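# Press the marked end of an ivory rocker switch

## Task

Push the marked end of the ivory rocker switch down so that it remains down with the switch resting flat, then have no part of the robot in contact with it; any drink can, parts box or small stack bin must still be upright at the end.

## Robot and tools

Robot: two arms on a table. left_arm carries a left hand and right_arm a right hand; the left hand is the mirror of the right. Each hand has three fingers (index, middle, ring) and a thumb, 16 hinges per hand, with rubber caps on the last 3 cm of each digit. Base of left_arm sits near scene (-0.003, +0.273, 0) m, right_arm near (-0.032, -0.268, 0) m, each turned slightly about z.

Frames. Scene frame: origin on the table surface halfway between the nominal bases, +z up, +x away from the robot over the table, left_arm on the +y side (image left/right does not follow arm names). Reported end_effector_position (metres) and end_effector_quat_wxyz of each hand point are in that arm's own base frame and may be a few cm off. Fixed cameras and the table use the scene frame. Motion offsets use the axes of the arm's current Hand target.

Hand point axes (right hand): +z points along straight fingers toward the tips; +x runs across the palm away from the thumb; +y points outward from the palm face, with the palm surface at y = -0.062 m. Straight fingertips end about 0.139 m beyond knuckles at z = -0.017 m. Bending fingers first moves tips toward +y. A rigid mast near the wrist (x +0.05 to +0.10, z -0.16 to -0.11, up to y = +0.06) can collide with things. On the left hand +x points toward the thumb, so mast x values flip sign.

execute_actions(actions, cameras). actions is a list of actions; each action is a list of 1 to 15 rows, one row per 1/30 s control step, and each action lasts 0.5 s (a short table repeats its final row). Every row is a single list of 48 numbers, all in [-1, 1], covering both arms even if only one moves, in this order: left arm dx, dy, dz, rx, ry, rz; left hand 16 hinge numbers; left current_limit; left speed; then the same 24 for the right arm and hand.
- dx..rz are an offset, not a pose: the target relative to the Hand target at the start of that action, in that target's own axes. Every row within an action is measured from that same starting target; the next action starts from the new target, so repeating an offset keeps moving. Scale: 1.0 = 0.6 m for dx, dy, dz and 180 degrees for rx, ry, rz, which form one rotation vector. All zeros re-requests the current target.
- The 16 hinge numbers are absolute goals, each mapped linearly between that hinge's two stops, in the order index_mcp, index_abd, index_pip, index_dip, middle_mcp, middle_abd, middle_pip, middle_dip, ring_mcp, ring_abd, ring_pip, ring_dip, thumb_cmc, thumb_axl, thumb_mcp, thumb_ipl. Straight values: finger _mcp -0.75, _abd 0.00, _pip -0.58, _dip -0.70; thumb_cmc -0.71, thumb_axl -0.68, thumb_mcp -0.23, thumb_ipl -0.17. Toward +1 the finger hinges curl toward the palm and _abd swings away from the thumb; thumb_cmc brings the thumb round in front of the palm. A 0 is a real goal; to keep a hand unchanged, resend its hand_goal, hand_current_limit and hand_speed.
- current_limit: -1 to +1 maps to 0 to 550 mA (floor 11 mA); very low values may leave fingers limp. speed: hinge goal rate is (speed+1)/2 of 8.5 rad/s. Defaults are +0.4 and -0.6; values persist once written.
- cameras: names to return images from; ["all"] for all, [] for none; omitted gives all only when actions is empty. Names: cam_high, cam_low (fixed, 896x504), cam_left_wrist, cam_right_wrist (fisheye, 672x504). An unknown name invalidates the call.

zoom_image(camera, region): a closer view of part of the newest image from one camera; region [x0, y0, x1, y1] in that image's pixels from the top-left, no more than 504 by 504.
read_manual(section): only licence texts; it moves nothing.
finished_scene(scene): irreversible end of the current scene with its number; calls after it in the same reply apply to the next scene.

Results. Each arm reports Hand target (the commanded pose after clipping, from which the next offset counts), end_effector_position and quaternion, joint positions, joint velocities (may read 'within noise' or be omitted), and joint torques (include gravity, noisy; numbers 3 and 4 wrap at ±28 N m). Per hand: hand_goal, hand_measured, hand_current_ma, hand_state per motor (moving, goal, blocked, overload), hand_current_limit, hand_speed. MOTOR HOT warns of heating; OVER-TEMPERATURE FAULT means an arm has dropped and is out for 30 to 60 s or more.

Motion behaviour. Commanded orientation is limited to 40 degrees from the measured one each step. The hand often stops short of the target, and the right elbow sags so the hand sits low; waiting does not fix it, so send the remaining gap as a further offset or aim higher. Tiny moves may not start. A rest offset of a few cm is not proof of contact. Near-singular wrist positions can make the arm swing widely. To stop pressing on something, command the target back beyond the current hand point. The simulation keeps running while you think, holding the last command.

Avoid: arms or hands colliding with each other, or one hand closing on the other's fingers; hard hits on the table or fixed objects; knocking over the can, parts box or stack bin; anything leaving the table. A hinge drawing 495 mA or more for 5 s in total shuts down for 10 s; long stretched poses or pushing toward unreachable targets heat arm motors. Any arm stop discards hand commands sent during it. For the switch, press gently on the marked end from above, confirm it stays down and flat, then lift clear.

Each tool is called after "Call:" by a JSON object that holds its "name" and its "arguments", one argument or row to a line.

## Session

Call:
{"name": "execute_actions", "arguments": {
  "actions": []
}}

Scene clock: 0.00 s.
left_arm: end_effector_position=(+0.6098, -0.1786, +0.3209) hand_goal=(-0.754, +0.000, -0.576, -0.696, -0.754, +0.000, -0.576, -0.696, -0.754, +0.000, -0.576, -0.696, -0.714, -0.678, -0.226, -0.168) hand_measured=(-0.754, +0.000, -0.576, -0.696, -0.754, +0.000, -0.576, -0.696, -0.754, +0.000, -0.576, -0.696, -0.714, -0.678, -0.226, -0.168) hand_current_ma=(+0, +0, +0, +0, +0, +0, +0, +0, +0, +0, +0, +0, +0, +0, +0, +0) hand_state=(goal, goal, goal, goal, goal, goal, goal, goal, goal, goal, goal, goal, goal, goal, goal, goal) hand_current_limit=0.40 hand_speed=-0.60 end_effector_quat_wxyz=(+0.139, +0.524, +0.678, +0.496) | right_arm: end_effector_position=(+0.2433, -0.1420, +0.2038) hand_goal=(-0.754, +0.000, -0.576, -0.696, -0.754, +0.000, -0.576, -0.696, -0.754, +0.000, -0.576, -0.696, -0.714, -0.678, -0.226, -0.168) hand_measured=(-0.754, +0.000, -0.576, -0.696, -0.754, +0.000, -0.576, -0.696, -0.754, +0.000, -0.576, -0.696, -0.714, -0.678, -0.226, -0.168) hand_current_ma=(+0, +0, +0, +0, +0, +0, +0, +0, +0, +0, +0, +0, +0, +0, +0, +0) hand_state=(goal, goal, goal, goal, goal, goal, goal, goal, goal, goal, goal, goal, goal, goal, goal, goal) hand_current_limit=0.40 hand_speed=-0.60 end_effector_quat_wxyz=(+0.086, +0.913, +0.398, -0.018)
Joint positions: left_arm=[-0.568 1.666 1.363 -0.679 -0.972 -0.507] | right_arm=[-0.199 0.804 0.761 -1.459 0.163 0.545]
Joint velocities: within noise
Joint torques (N m): no reading
Heat: left arm: hottest waist 32 °C; right arm: hottest elbow 31 °C.
Hand target: left_arm +0.6129, -0.1805, +0.3398; +0.155, +0.514, +0.681, +0.498 | right_arm +0.2489, -0.1431, +0.2143; +0.093, +0.913, +0.397, -0.009
camera_calibration:
cam_left_wrist: T_world_to_cam=[[-0.0783646, -0.604361, -0.792847, 0.163637], [-0.996719, 0.0636466, 0.0499995, 0.55917], [0.0202443, 0.794164, -0.607366, 0.455224], [0, 0, 0, 1]] pos_world=[0.560943, -0.298216, 0.378269]
cam_right_wrist: T_world_to_cam=[[-0.0375524, -0.990615, 0.131418, -0.120399], [-0.710559, 0.11894, 0.693513, 0.00617705], [-0.702635, -0.0673374, -0.708357, 0.42833], [0, 0, 0, 1]] pos_world=[0.300828, -0.0911613, 0.31495]

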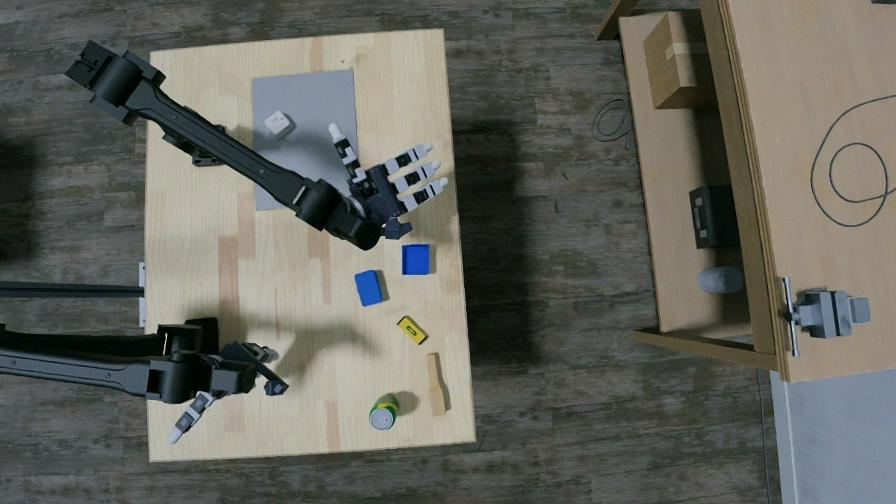

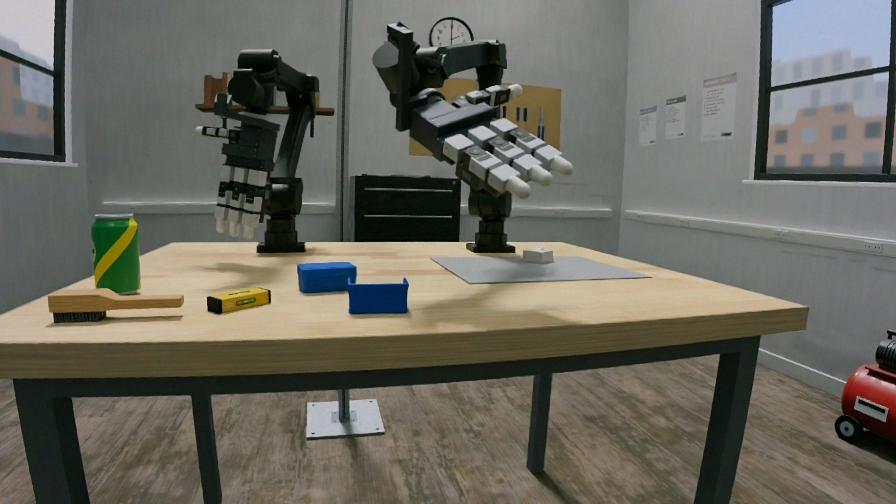

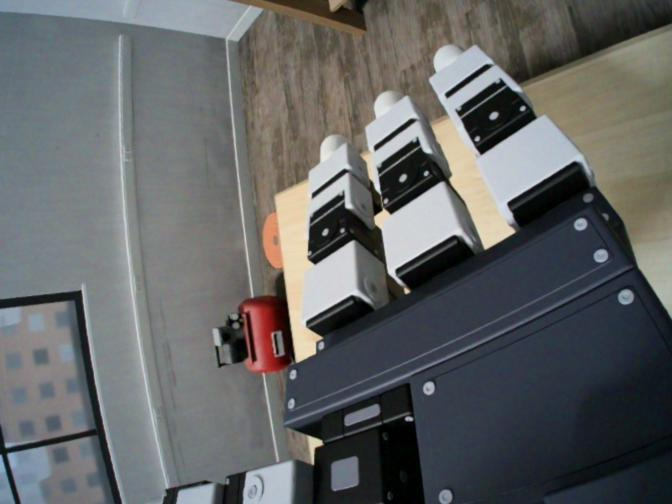

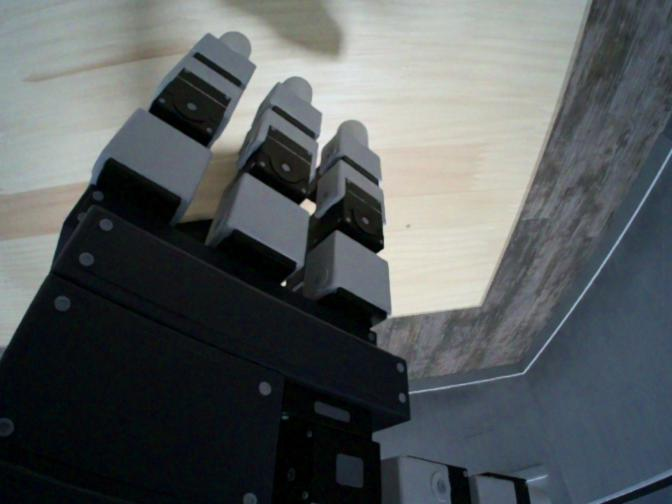

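Call:
{"name": "zoom_image", "arguments": {
  "camera": "cam_high",
  "region": [250, 95, 310, 155]
}}

Call:
{"name": "zoom_image", "arguments": {
  "camera": "cam_low",
  "region": [510, 230, 570, 275]
}}

Scaled by 8.400 from the camera's 896x504 image, which has a finer 1280x720 frame.

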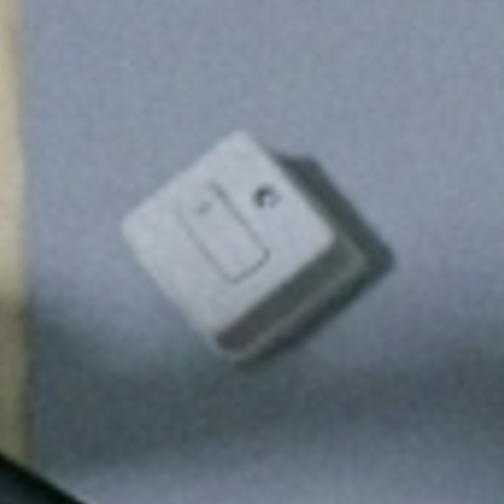

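Scaled by 8.400 from the camera's 896x504 image, which has a finer 1280x720 frame.

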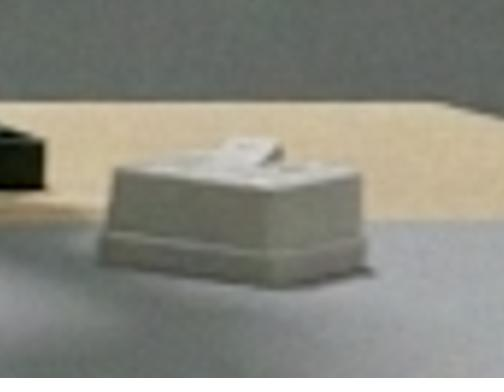

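Call:
{"name": "execute_actions", "arguments": {
  "actions": [
    [[0.0518,-0.0481,-0.0136,0.0194,-0.0305,0.0393,0.3,0,0.7,0.17,0.3,0,0.7,0.17,-0.754,0,-0.576,-0.696,-0.714,-0.678,-0.226,-0.168,0.4,-0.6,0,0,0,0,0,0,-0.754,0,-0.576,-0.696,-0.754,0,-0.576,-0.696,-0.754,0,-0.576,-0.696,-0.714,-0.678,-0.226,-0.168,0.4,-0.6]],
    [[0.0441,-0.0549,-0.0150,0.0194,-0.0305,0.0393,0.3,0,0.7,0.17,0.3,0,0.7,0.17,-0.754,0,-0.576,-0.696,-0.714,-0.678,-0.226,-0.168,0.4,-0.6,0,0,0,0,0,0,-0.754,0,-0.576,-0.696,-0.754,0,-0.576,-0.696,-0.754,0,-0.576,-0.696,-0.714,-0.678,-0.226,-0.168,0.4,-0.6]],
    [[0.0355,-0.0607,-0.0153,0.0194,-0.0305,0.0393,0.3,0,0.7,0.17,0.3,0,0.7,0.17,-0.754,0,-0.576,-0.696,-0.714,-0.678,-0.226,-0.168,0.4,-0.6,0,0,0,0,0,0,-0.754,0,-0.576,-0.696,-0.754,0,-0.576,-0.696,-0.754,0,-0.576,-0.696,-0.714,-0.678,-0.226,-0.168,0.4,-0.6]],
    [[0.0262,-0.0655,-0.0145,0.0194,-0.0305,0.0393,0.3,0,0.7,0.17,0.3,0,0.7,0.17,-0.754,0,-0.576,-0.696,-0.714,-0.678,-0.226,-0.168,0.4,-0.6,0,0,0,0,0,0,-0.754,0,-0.576,-0.696,-0.754,0,-0.576,-0.696,-0.754,0,-0.576,-0.696,-0.714,-0.678,-0.226,-0.168,0.4,-0.6]],
    [[0.0166,-0.0689,-0.0124,0.0194,-0.0305,0.0393,0.3,0,0.7,0.17,0.3,0,0.7,0.17,-0.754,0,-0.576,-0.696,-0.714,-0.678,-0.226,-0.168,0.4,-0.6,0,0,0,0,0,0,-0.754,0,-0.576,-0.696,-0.754,0,-0.576,-0.696,-0.754,0,-0.576,-0.696,-0.714,-0.678,-0.226,-0.168,0.4,-0.6]],
    [[0.0069,-0.0711,-0.0093,0.0194,-0.0305,0.0393,0.3,0,0.7,0.17,0.3,0,0.7,0.17,-0.754,0,-0.576,-0.696,-0.714,-0.678,-0.226,-0.168,0.4,-0.6,0,0,0,0,0,0,-0.754,0,-0.576,-0.696,-0.754,0,-0.576,-0.696,-0.754,0,-0.576,-0.696,-0.714,-0.678,-0.226,-0.168,0.4,-0.6]],
    [[-0.0027,-0.0719,-0.0052,0.0194,-0.0305,0.0393,0.3,0,0.7,0.17,0.3,0,0.7,0.17,-0.754,0,-0.576,-0.696,-0.714,-0.678,-0.226,-0.168,0.4,-0.6,0,0,0,0,0,0,-0.754,0,-0.576,-0.696,-0.754,0,-0.576,-0.696,-0.754,0,-0.576,-0.696,-0.714,-0.678,-0.226,-0.168,0.4,-0.6]]
  ],
  "cameras": ["cam_high","cam_low","cam_left_wrist"]
}}

Scene clock: 13.23 s.
left_arm: end_effector_position=(+0.3689, -0.0206, +0.2524) hand_goal=(+0.300, +0.000, +0.700, +0.170, +0.300, +0.000, +0.700, +0.170, -0.754, +0.000, -0.576, -0.696, -0.714, -0.678, -0.226, -0.168) hand_measured=(+0.286, +0.000, +0.698, +0.168, +0.286, +0.000, +0.698, +0.168, -0.756, +0.000, -0.576, -0.696, -0.716, -0.678, -0.224, -0.168) hand_current_ma=(-10, +0, +0, +0, -11, +0, +0, -1, +0, +0, +0, +0, -1, +0, +1, +0) hand_state=(goal, goal, goal, goal, goal, goal, goal, goal, goal, goal, goal, goal, goal, goal, goal, goal) hand_current_limit=0.40 hand_speed=-0.60 end_effector_quat_wxyz=(+0.035, +0.895, +0.411, +0.173) | right_arm: end_effector_position=(+0.2433, -0.1420, +0.2038) hand_goal=(-0.754, +0.000, -0.576, -0.696, -0.754, +0.000, -0.576, -0.696, -0.754, +0.000, -0.576, -0.696, -0.714, -0.678, -0.226, -0.168) hand_measured=(-0.754, +0.000, -0.576, -0.696, -0.754, +0.000, -0.576, -0.696, -0.754, +0.000, -0.576, -0.696, -0.714, -0.678, -0.224, -0.168) hand_current_ma=(+0, +0, +0, +0, +0, +0, +0, +0, +0, +0, +0, +0, +0, +0, +0, +0) hand_state=(goal, goal, goal, goal, goal, goal, goal, goal, goal, goal, goal, goal, goal, goal, goal, goal) hand_current_limit=0.40 hand_speed=-0.60 end_effector_quat_wxyz=(+0.086, +0.913, +0.398, -0.018)
Joint positions: left_arm=[0.022 0.866 0.861 -1.219 -0.072 0.744] | right_arm=[-0.199 0.804 0.761 -1.459 0.163 0.545]
Joint torques (N m): left_arm=[1.03 -3.14 9.22 0.59 0.01 -0.1] | right_arm=[1.44 -1.67 9.65 0.51 0.28 0.05]
Heat: left arm: hottest waist 31 °C; right arm: hottest elbow 32 °C.
Hand target: left_arm +0.3692, -0.0195, +0.2617; +0.038, +0.894, +0.409, +0.178 | right_arm +0.2489, -0.1431, +0.2143; +0.093, +0.913, +0.397, -0.009
Off the commanded pose: left_arm 0.009 m, 1 deg | right_arm 0.012 m, 1 deg.
camera_calibration:
cam_left_wrist: T_world_to_cam=[[-0.932786, -0.113906, -0.341958, 0.39747], [-0.329012, 0.656501, 0.678791, -0.0803724], [0.147177, 0.745675, -0.649852, 0.255905], [0, 0, 0, 1]] pos_world=[0.306647, -0.0927834, 0.356774]
Images, in order (width x height): cam_high 896x504, cam_low 896x504, cam_left_wrist 672x504.

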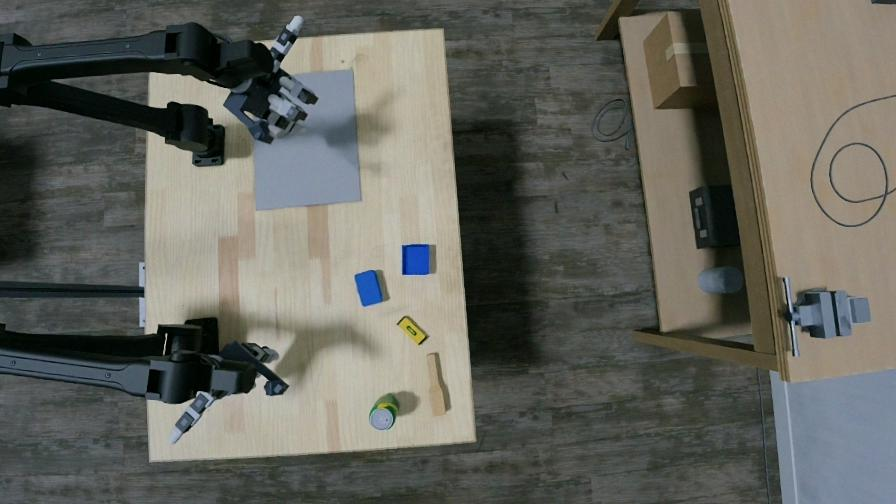

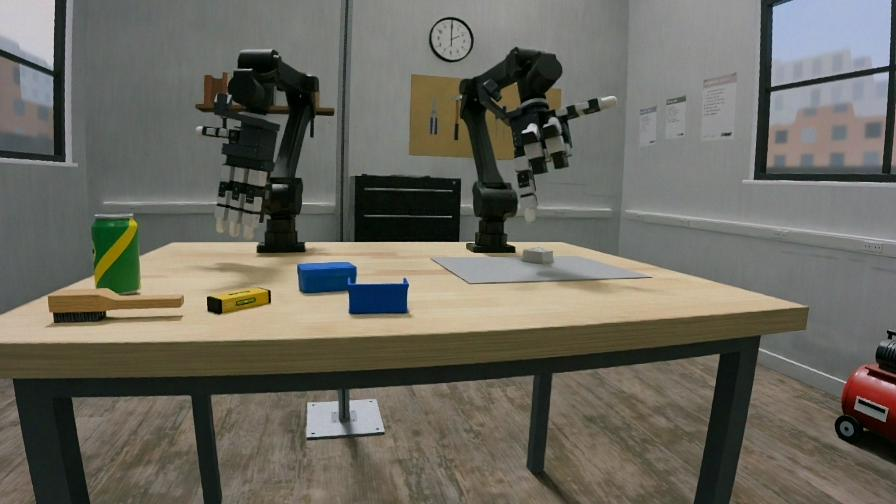

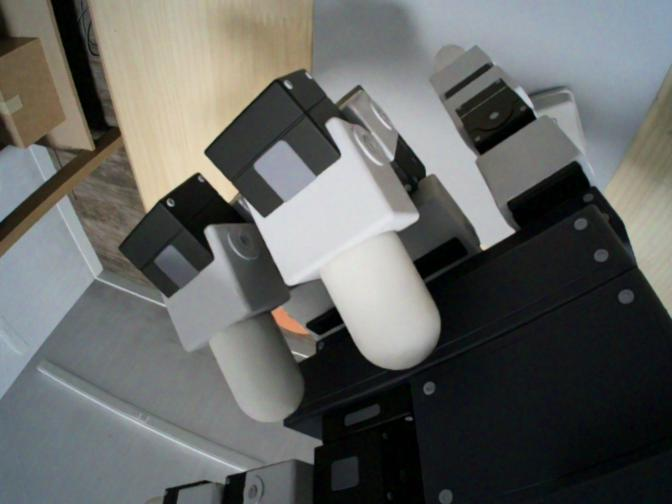

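Call:
{"name": "execute_actions", "arguments": {
  "actions": [
    [[-0.0117,-0.0711,-0.0001,0.0194,-0.0305,0.0393,0.3,0,0.7,0.17,0.3,0,0.7,0.17,-0.754,0,-0.576,-0.696,-0.714,-0.678,-0.226,-0.168,0.4,-0.6,0,0,0,0,0,0,-0.754,0,-0.576,-0.696,-0.754,0,-0.576,-0.696,-0.754,0,-0.576,-0.696,-0.714,-0.678,-0.226,-0.168,0.4,-0.6]],
    [[-0.02,-0.069,0.0058,0.0194,-0.0305,0.0393,0.3,0,0.7,0.17,0.3,0,0.7,0.17,-0.754,0,-0.576,-0.696,-0.714,-0.678,-0.226,-0.168,0.4,-0.6,0,0,0,0,0,0,-0.754,0,-0.576,-0.696,-0.754,0,-0.576,-0.696,-0.754,0,-0.576,-0.696,-0.714,-0.678,-0.226,-0.168,0.4,-0.6]]
  ],
  "cameras": ["cam_high","cam_low","cam_left_wrist"]
}}

Call:
{"name": "zoom_image", "arguments": {
  "camera": "cam_left_wrist",
  "region": [380, 0, 540, 120]
}}

Call:
{"name": "zoom_image", "arguments": {
  "camera": "cam_low",
  "region": [480, 190, 580, 275]
}}

Scene clock: 16.17 s.
left_arm: end_effector_position=(+0.2906, +0.0228, +0.2214) hand_goal=(+0.300, +0.000, +0.700, +0.170, +0.300, +0.000, +0.700, +0.170, -0.754, +0.000, -0.576, -0.696, -0.714, -0.678, -0.226, -0.168) hand_measured=(+0.286, +0.000, +0.698, +0.168, +0.286, +0.000, +0.698, +0.168, -0.754, +0.000, -0.576, -0.696, -0.716, -0.678, -0.222, -0.168) hand_current_ma=(-10, +0, +0, +0, -11, +0, +0, -1, +0, +0, +0, +0, +0, +0, +1, +0) hand_state=(goal, goal, goal, goal, goal, goal, goal, goal, goal, goal, goal, goal, goal, goal, goal, goal) hand_current_limit=0.40 hand_speed=-0.60 end_effector_quat_wxyz=(-0.001, +0.951, +0.302, +0.058) | right_arm: end_effector_position=(+0.2433, -0.1420, +0.2038) hand_goal=(-0.754, +0.000, -0.576, -0.696, -0.754, +0.000, -0.576, -0.696, -0.754, +0.000, -0.576, -0.696, -0.714, -0.678, -0.226, -0.168) hand_measured=(-0.754, +0.000, -0.576, -0.696, -0.754, +0.000, -0.576, -0.696, -0.754, +0.000, -0.576, -0.696, -0.714, -0.678, -0.224, -0.168) hand_current_ma=(+0, +0, +0, +0, +0, +0, +0, +0, +0, +0, +0, +0, +0, +0, +0, +0) hand_state=(goal, goal, goal, goal, goal, goal, goal, goal, goal, goal, goal, goal, goal, goal, goal, goal) hand_current_limit=0.40 hand_speed=-0.60 end_effector_quat_wxyz=(+0.086, +0.913, +0.398, -0.018)
Joint positions: left_arm=[0.344 0.861 0.861 -1.456 0.002 1.299] | right_arm=[-0.199 0.804 0.761 -1.459 0.163 0.545]
Joint torques (N m): left_arm=[0.97 -1.08 10.97 0.17 0.26 -0.03] | right_arm=[1.44 -1.67 9.65 0.5 0.28 0.05]
Heat: left arm: hottest elbow 32 °C; right arm: hottest elbow 32 °C.
Hand target: left_arm +0.2995, +0.0267, +0.2395; +0.001, +0.951, +0.300, +0.071 | right_arm +0.2489, -0.1431, +0.2143; +0.093, +0.913, +0.397, -0.009
Off the commanded pose: left_arm 0.021 m, 2 deg | right_arm 0.012 m, 1 deg.
camera_calibration:
cam_left_wrist: T_world_to_cam=[[-0.987822, 0.118833, -0.100431, 0.275952], [0.00875352, 0.686915, 0.726685, -0.223054], [0.155342, 0.716956, -0.67959, 0.21976], [0, 0, 0, 1]] pos_world=[0.240406, -0.0371316, 0.33915]
Images, in order (width x height): cam_high 896x504, cam_low 896x504, cam_left_wrist 672x504.

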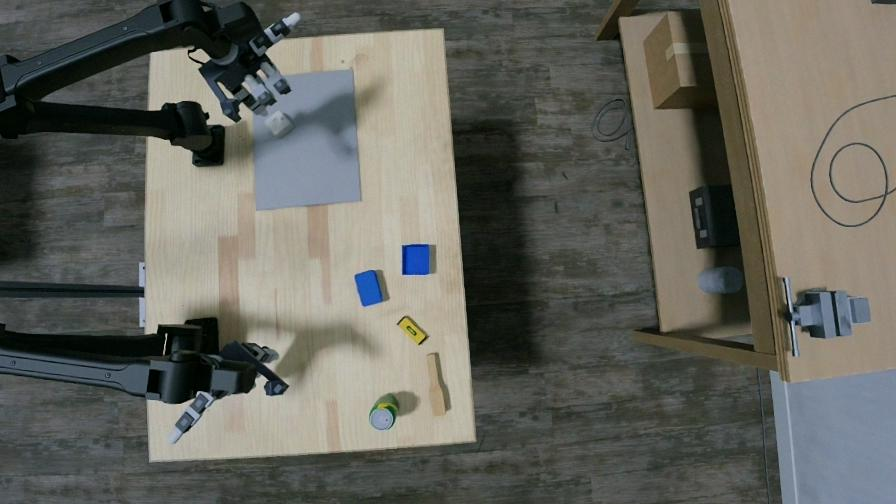

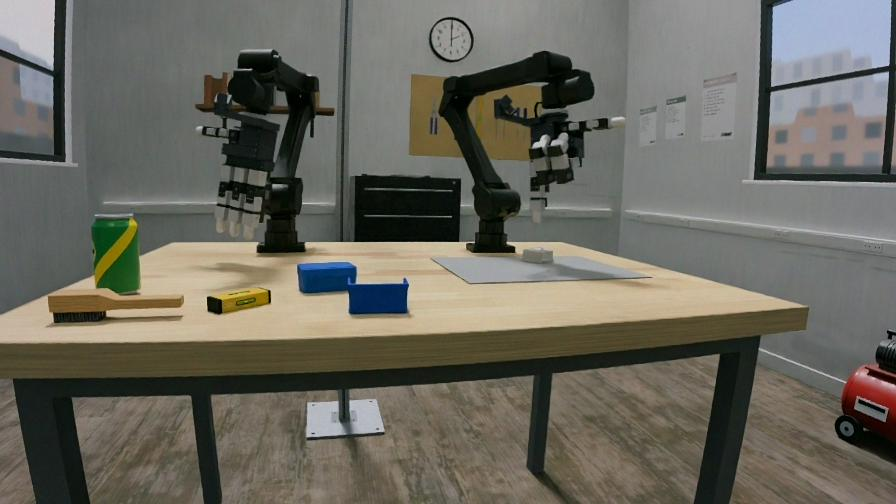

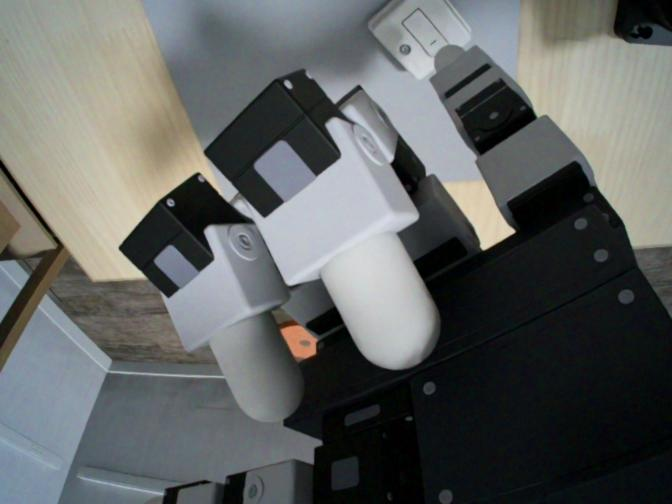

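Scaled by 3.150 from the camera's 672x504 image, which has a finer 960x720 frame.

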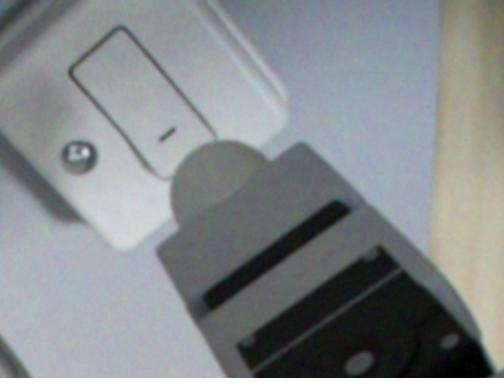

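Scaled by 5.040 from the camera's 896x504 image, which has a finer 1280x720 frame.

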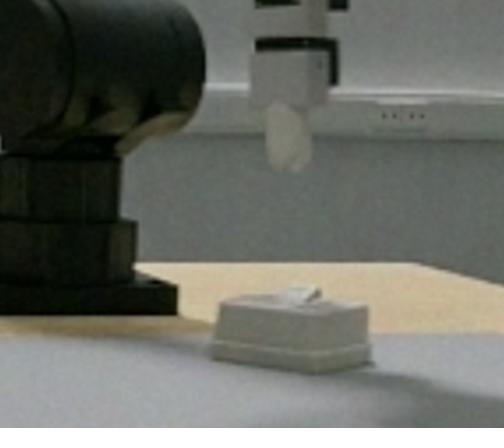

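Call:
{"name": "execute_actions", "arguments": {
  "actions": [
    [[-0.0069,-0.0082,0.0425,0,0,0,0.3,0,0.7,0.17,0.3,0,0.7,0.17,-0.754,0,-0.576,-0.696,-0.714,-0.678,-0.226,-0.168,0.7,-0.6,0,0,0,0,0,0,-0.754,0,-0.576,-0.696,-0.754,0,-0.576,-0.696,-0.754,0,-0.576,-0.696,-0.714,-0.678,-0.226,-0.168,0.4,-0.6]],
    [[-0.0069,-0.0081,0.0425,0,0,0,0.3,0,0.7,0.17,0.3,0,0.7,0.17,-0.754,0,-0.576,-0.696,-0.714,-0.678,-0.226,-0.168,0.7,-0.6,0,0,0,0,0,0,-0.754,0,-0.576,-0.696,-0.754,0,-0.576,-0.696,-0.754,0,-0.576,-0.696,-0.714,-0.678,-0.226,-0.168,0.4,-0.6]]
  ],
  "cameras": ["cam_low","cam_left_wrist"]
}}

Call:
{"name": "zoom_image", "arguments": {
  "camera": "cam_left_wrist",
  "region": [380, 0, 540, 120]
}}

Call:
{"name": "zoom_image", "arguments": {
  "camera": "cam_low",
  "region": [480, 190, 580, 275]
}}

Scene clock: 19.90 s.
left_arm: end_effector_position=(+0.2903, +0.0293, +0.1861) hand_goal=(+0.300, +0.000, +0.700, +0.170, +0.300, +0.000, +0.700, +0.170, -0.754, +0.000, -0.576, -0.696, -0.714, -0.678, -0.226, -0.168) hand_measured=(+0.286, +0.000, +0.698, +0.168, +0.286, +0.000, +0.698, +0.168, -0.754, +0.000, -0.576, -0.696, -0.716, -0.678, -0.222, -0.168) hand_current_ma=(-10, +0, +0, +0, -11, +0, +0, -1, +0, +0, +0, +0, +0, +0, +1, +0) hand_state=(goal, goal, goal, goal, goal, goal, goal, goal, goal, goal, goal, goal, goal, goal, goal, goal) hand_current_limit=0.70 hand_speed=-0.60 end_effector_quat_wxyz=(-0.001, +0.951, +0.301, +0.066) | right_arm: end_effector_position=(+0.2433, -0.1420, +0.2038) hand_goal=(-0.754, +0.000, -0.576, -0.696, -0.754, +0.000, -0.576, -0.696, -0.754, +0.000, -0.576, -0.696, -0.714, -0.678, -0.226, -0.168) hand_measured=(-0.754, +0.000, -0.576, -0.696, -0.754, +0.000, -0.576, -0.696, -0.754, +0.000, -0.576, -0.696, -0.714, -0.678, -0.224, -0.168) hand_current_ma=(+0, +0, +0, +0, +0, +0, +0, +0, +0, +0, +0, +0, +0, +0, +0, +0) hand_state=(goal, goal, goal, goal, goal, goal, goal, goal, goal, goal, goal, goal, goal, goal, goal, goal) hand_current_limit=0.40 hand_speed=-0.60 end_effector_quat_wxyz=(+0.086, +0.913, +0.398, -0.018)
Joint positions: left_arm=[0.375 0.861 0.765 -1.343 0.008 1.333] | right_arm=[-0.199 0.804 0.761 -1.459 0.163 0.545]
Joint torques (N m): left_arm=[1.08 -1.2 8.14 0.85 0.26 0.01] | right_arm=[1.38 -1.67 9.65 0.5 0.28 0.05]
Heat: left arm: hottest elbow 32 °C; right arm: hottest elbow 32 °C.
Hand target: left_arm +0.2941, +0.0320, +0.1874; +0.001, +0.951, +0.300, +0.071 | right_arm +0.2489, -0.1431, +0.2143; +0.093, +0.913, +0.397, -0.009
Off the commanded pose: left_arm 0.005 m, 1 deg | right_arm 0.012 m, 1 deg.
camera_calibration:
cam_left_wrist: T_world_to_cam=[[-0.985647, 0.122446, -0.116222, 0.273543], [-0.00108019, 0.683847, 0.729624, -0.199486], [0.168818, 0.719277, -0.6739, 0.186108], [0, 0, 0, 1]] pos_world=[0.237983, -0.0309394, 0.30276]
Images, in order (width x height): cam_low 896x504, cam_left_wrist 672x504.

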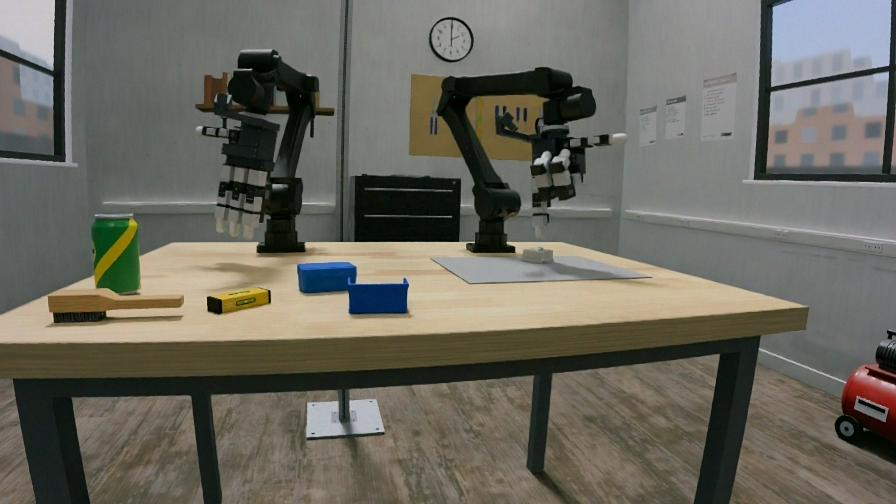

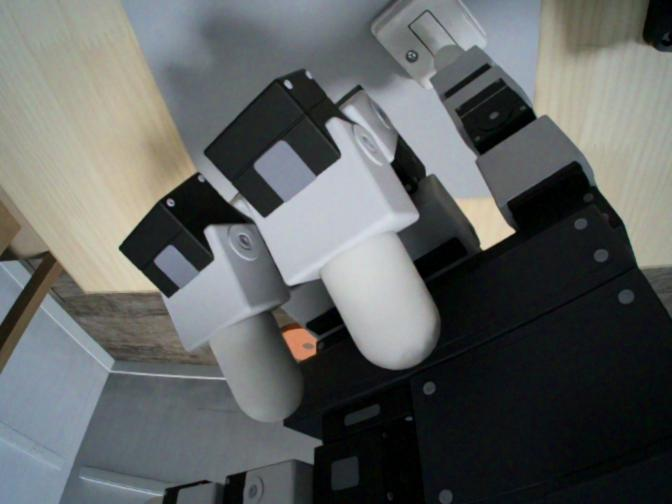

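Scaled by 3.150 from the camera's 672x504 image, which has a finer 960x720 frame.

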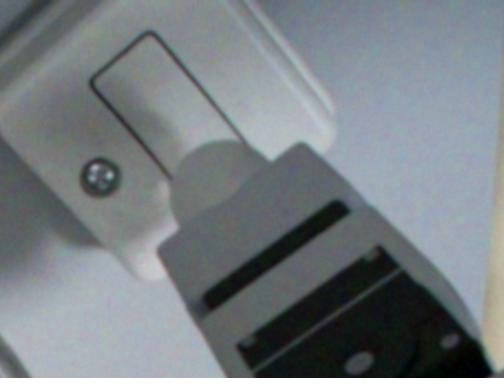

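Scaled by 5.040 from the camera's 896x504 image, which has a finer 1280x720 frame.

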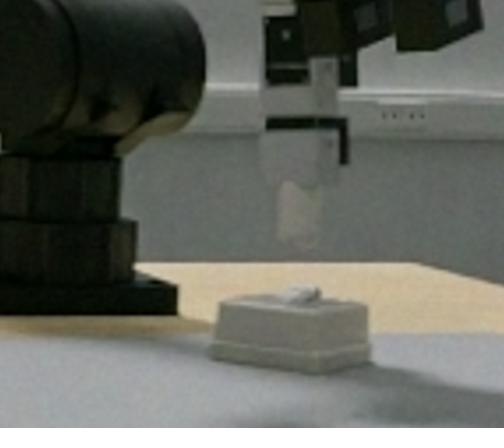

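Call:
{"name": "execute_actions", "arguments": {
  "actions": [
    [[0,-0.002,0.0218,0,0,0,0.3,0,0.7,0.17,0.3,0,0.7,0.17,-0.754,0,-0.576,-0.696,-0.714,-0.678,-0.226,-0.168,0.7,-0.6,0,0,0,0,0,0,-0.754,0,-0.576,-0.696,-0.754,0,-0.576,-0.696,-0.754,0,-0.576,-0.696,-0.714,-0.678,-0.226,-0.168,0.4,-0.6]],
    [[-0.0022,-0.0007,0.0165,0,0,0,0.3,0,0.7,0.17,0.3,0,0.7,0.17,-0.754,0,-0.576,-0.696,-0.714,-0.678,-0.226,-0.168,0.7,-0.6,0,0,0,0,0,0,-0.754,0,-0.576,-0.696,-0.754,0,-0.576,-0.696,-0.754,0,-0.576,-0.696,-0.714,-0.678,-0.226,-0.168,0.4,-0.6]],
    [[-0.0018,-0.0006,0.0132,0,0,0,0.3,0,0.7,0.17,0.3,0,0.7,0.17,-0.754,0,-0.576,-0.696,-0.714,-0.678,-0.226,-0.168,0.7,-0.6,0,0,0,0,0,0,-0.754,0,-0.576,-0.696,-0.754,0,-0.576,-0.696,-0.754,0,-0.576,-0.696,-0.714,-0.678,-0.226,-0.168,0.4,-0.6]]
  ],
  "cameras": ["cam_low"]
}}

Call:
{"name": "zoom_image", "arguments": {
  "camera": "cam_low",
  "region": [510, 220, 570, 275]
}}

Scene clock: 26.43 s.
left_arm: end_effector_position=(+0.2927, +0.0311, +0.1647) hand_goal=(+0.300, +0.000, +0.700, +0.170, +0.300, +0.000, +0.700, +0.170, -0.754, +0.000, -0.576, -0.696, -0.714, -0.678, -0.226, -0.168) hand_measured=(+0.286, +0.000, +0.698, +0.168, +0.286, +0.000, +0.698, +0.168, -0.760, +0.012, -0.580, -0.698, -0.716, -0.678, -0.222, -0.168) hand_current_ma=(-10, +0, +0, +0, -11, +0, +0, -1, -3, +6, -2, -1, +0, +0, +2, +0) hand_state=(goal, goal, goal, goal, goal, goal, goal, goal, goal, goal, goal, goal, goal, goal, goal, goal) hand_current_limit=0.70 hand_speed=-0.60 end_effector_quat_wxyz=(+0.000, +0.951, +0.300, +0.074) | right_arm: end_effector_position=(+0.2433, -0.1420, +0.2038) hand_goal=(-0.754, +0.000, -0.576, -0.696, -0.754, +0.000, -0.576, -0.696, -0.754, +0.000, -0.576, -0.696, -0.714, -0.678, -0.226, -0.168) hand_measured=(-0.754, +0.000, -0.576, -0.696, -0.754, +0.000, -0.576, -0.696, -0.754, +0.000, -0.576, -0.696, -0.714, -0.678, -0.224, -0.168) hand_current_ma=(+0, +0, +0, +0, +0, +0, +0, +0, +0, +0, +0, +0, +0, +0, +0, +0) hand_state=(goal, goal, goal, goal, goal, goal, goal, goal, goal, goal, goal, goal, goal, goal, goal, goal) hand_current_limit=0.40 hand_speed=-0.60 end_effector_quat_wxyz=(+0.086, +0.913, +0.398, -0.018)
Joint positions: left_arm=[0.381 0.868 0.708 -1.264 0.011 1.34] | right_arm=[-0.199 0.804 0.761 -1.459 0.163 0.545]
Joint torques (N m): left_arm=[1.08 0.03 6.99 1.35 0.16 -0.05] | right_arm=[1.44 -1.61 9.65 0.5 0.28 0.05]
Heat: left arm: hottest elbow 32 °C; right arm: hottest elbow 32 °C.
Hand target: left_arm +0.2952, +0.0335, +0.1564; +0.001, +0.951, +0.300, +0.071 | right_arm +0.2489, -0.1431, +0.2143; +0.093, +0.913, +0.397, -0.009
Off the commanded pose: left_arm 0.009 m, 0 deg | right_arm 0.012 m, 1 deg.
Images, in order (width x height): cam_low 896x504.

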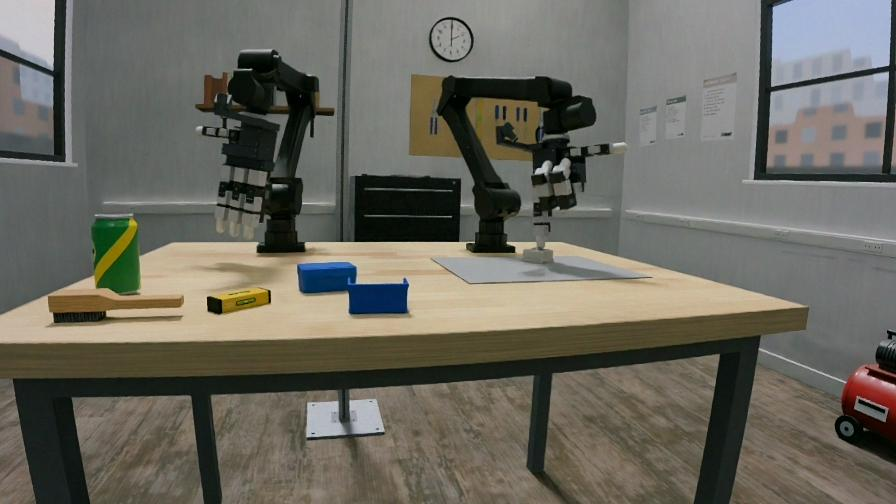

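Scaled by 8.400 from the camera's 896x504 image, which has a finer 1280x720 frame.

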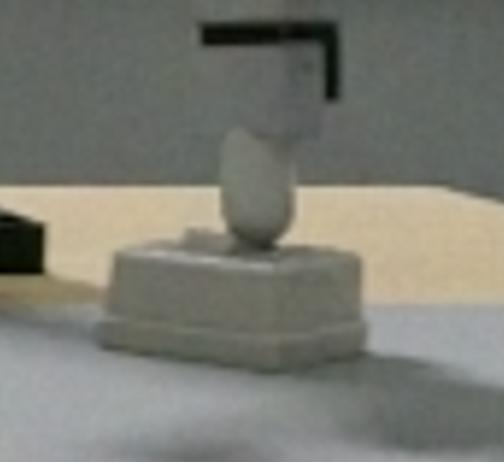

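Call:
{"name": "execute_actions", "arguments": {
  "actions": [
    [[0.0292,0.0073,-0.0967,0,0,0,0.3,0,0.7,0.17,0.3,0,0.7,0.17,-0.754,0,-0.576,-0.696,-0.714,-0.678,-0.226,-0.168,0.7,-0.6,0,0,0,0,0,0,-0.754,0,-0.576,-0.696,-0.754,0,-0.576,-0.696,-0.754,0,-0.576,-0.696,-0.714,-0.678,-0.226,-0.168,0.4,-0.6]]
  ],
  "cameras": ["cam_low","cam_left_wrist"]
}}

Call:
{"name": "zoom_image", "arguments": {
  "camera": "cam_left_wrist",
  "region": [380, 0, 540, 120]
}}

Call:
{"name": "zoom_image", "arguments": {
  "camera": "cam_low",
  "region": [510, 220, 570, 275]
}}

Scene clock: 28.23 s.
left_arm: end_effector_position=(+0.2924, +0.0311, +0.1964) hand_goal=(+0.300, +0.000, +0.700, +0.170, +0.300, +0.000, +0.700, +0.170, -0.754, +0.000, -0.576, -0.696, -0.714, -0.678, -0.226, -0.168) hand_measured=(+0.286, +0.000, +0.698, +0.168, +0.286, +0.000, +0.698, +0.168, -0.756, +0.002, -0.578, -0.698, -0.716, -0.678, -0.222, -0.168) hand_current_ma=(-10, +0, +0, +0, -11, +0, +0, -1, +0, +0, -1, -1, +0, +0, +2, +0) hand_state=(goal, goal, goal, goal, goal, goal, goal, goal, goal, goal, goal, goal, goal, goal, goal, goal) hand_current_limit=0.70 hand_speed=-0.60 end_effector_quat_wxyz=(+0.001, +0.952, +0.300, +0.055) | right_arm: end_effector_position=(+0.2433, -0.1420, +0.2038) hand_goal=(-0.754, +0.000, -0.576, -0.696, -0.754, +0.000, -0.576, -0.696, -0.754, +0.000, -0.576, -0.696, -0.714, -0.678, -0.226, -0.168) hand_measured=(-0.754, +0.000, -0.576, -0.696, -0.754, +0.000, -0.576, -0.696, -0.754, +0.000, -0.576, -0.696, -0.714, -0.678, -0.224, -0.168) hand_current_ma=(+0, +0, +0, +0, +0, +0, +0, +0, +0, +0, +0, +0, +0, +0, +0, +0) hand_state=(goal, goal, goal, goal, goal, goal, goal, goal, goal, goal, goal, goal, goal, goal, goal, goal) hand_current_limit=0.40 hand_speed=-0.60 end_effector_quat_wxyz=(+0.086, +0.913, +0.398, -0.018)
Joint positions: left_arm=[0.381 0.882 0.806 -1.384 0.011 1.34] | right_arm=[-0.199 0.804 0.761 -1.459 0.163 0.545]
Joint torques (N m): left_arm=[0.97 -1.14 11.47 0.2 0.17 -0.02] | right_arm=[1.44 -1.67 9.65 0.5 0.28 0.05]
Heat: left arm: hottest elbow 32 °C; right arm: hottest elbow 33 °C.
Hand target: left_arm +0.3040, +0.0375, +0.2164; +0.001, +0.951, +0.300, +0.071 | right_arm +0.2489, -0.1431, +0.2143; +0.093, +0.913, +0.397, -0.009
Off the commanded pose: left_arm 0.024 m, 2 deg | right_arm 0.012 m, 1 deg.
camera_calibration:
cam_left_wrist: T_world_to_cam=[[-0.987509, 0.122841, -0.098671, 0.273677], [0.013756, 0.691061, 0.722666, -0.211349], [0.15696, 0.712282, -0.684119, 0.197198], [0, 0, 0, 1]] pos_world=[0.242213, -0.0280245, 0.314645]
Images, in order (width x height): cam_low 896x504, cam_left_wrist 672x504.

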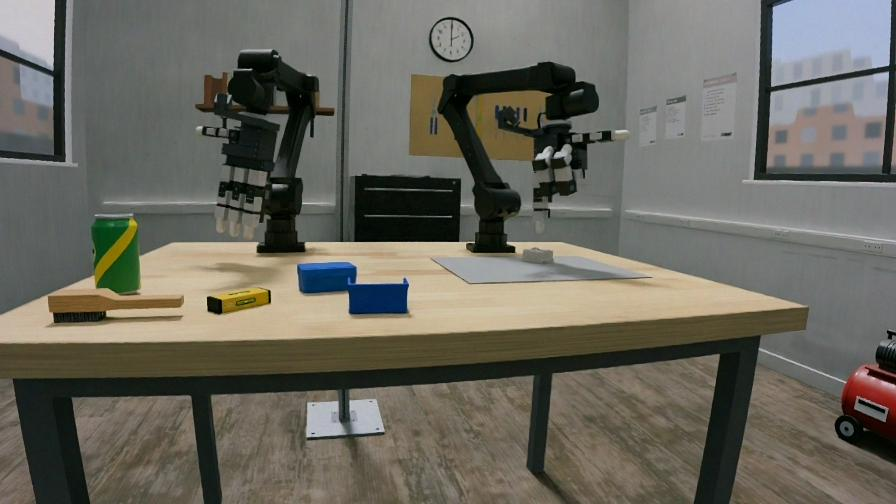

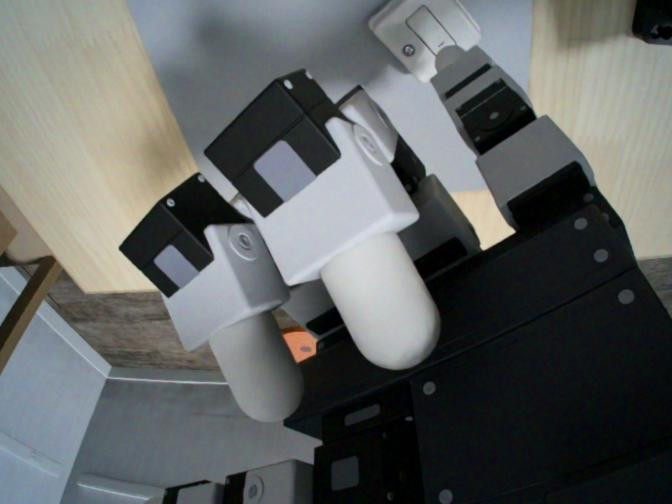

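Scaled by 3.150 from the camera's 672x504 image, which has a finer 960x720 frame.

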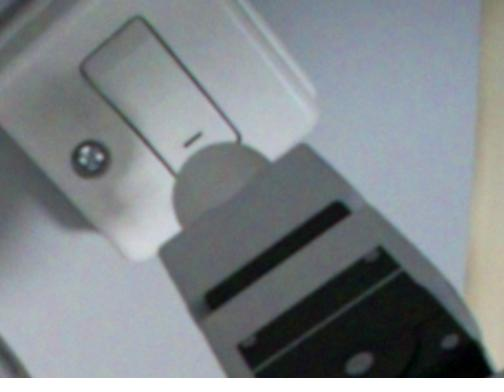

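Scaled by 8.400 from the camera's 896x504 image, which has a finer 1280x720 frame.

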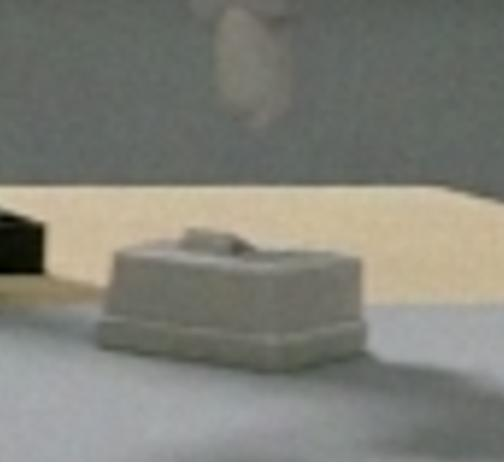

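The rocker has flipped and stays down, and the hand is clear of the switch.

Call:
{"name": "finished_scene", "arguments": {
  "scene": 3
}}

The scene is finished: the task was done.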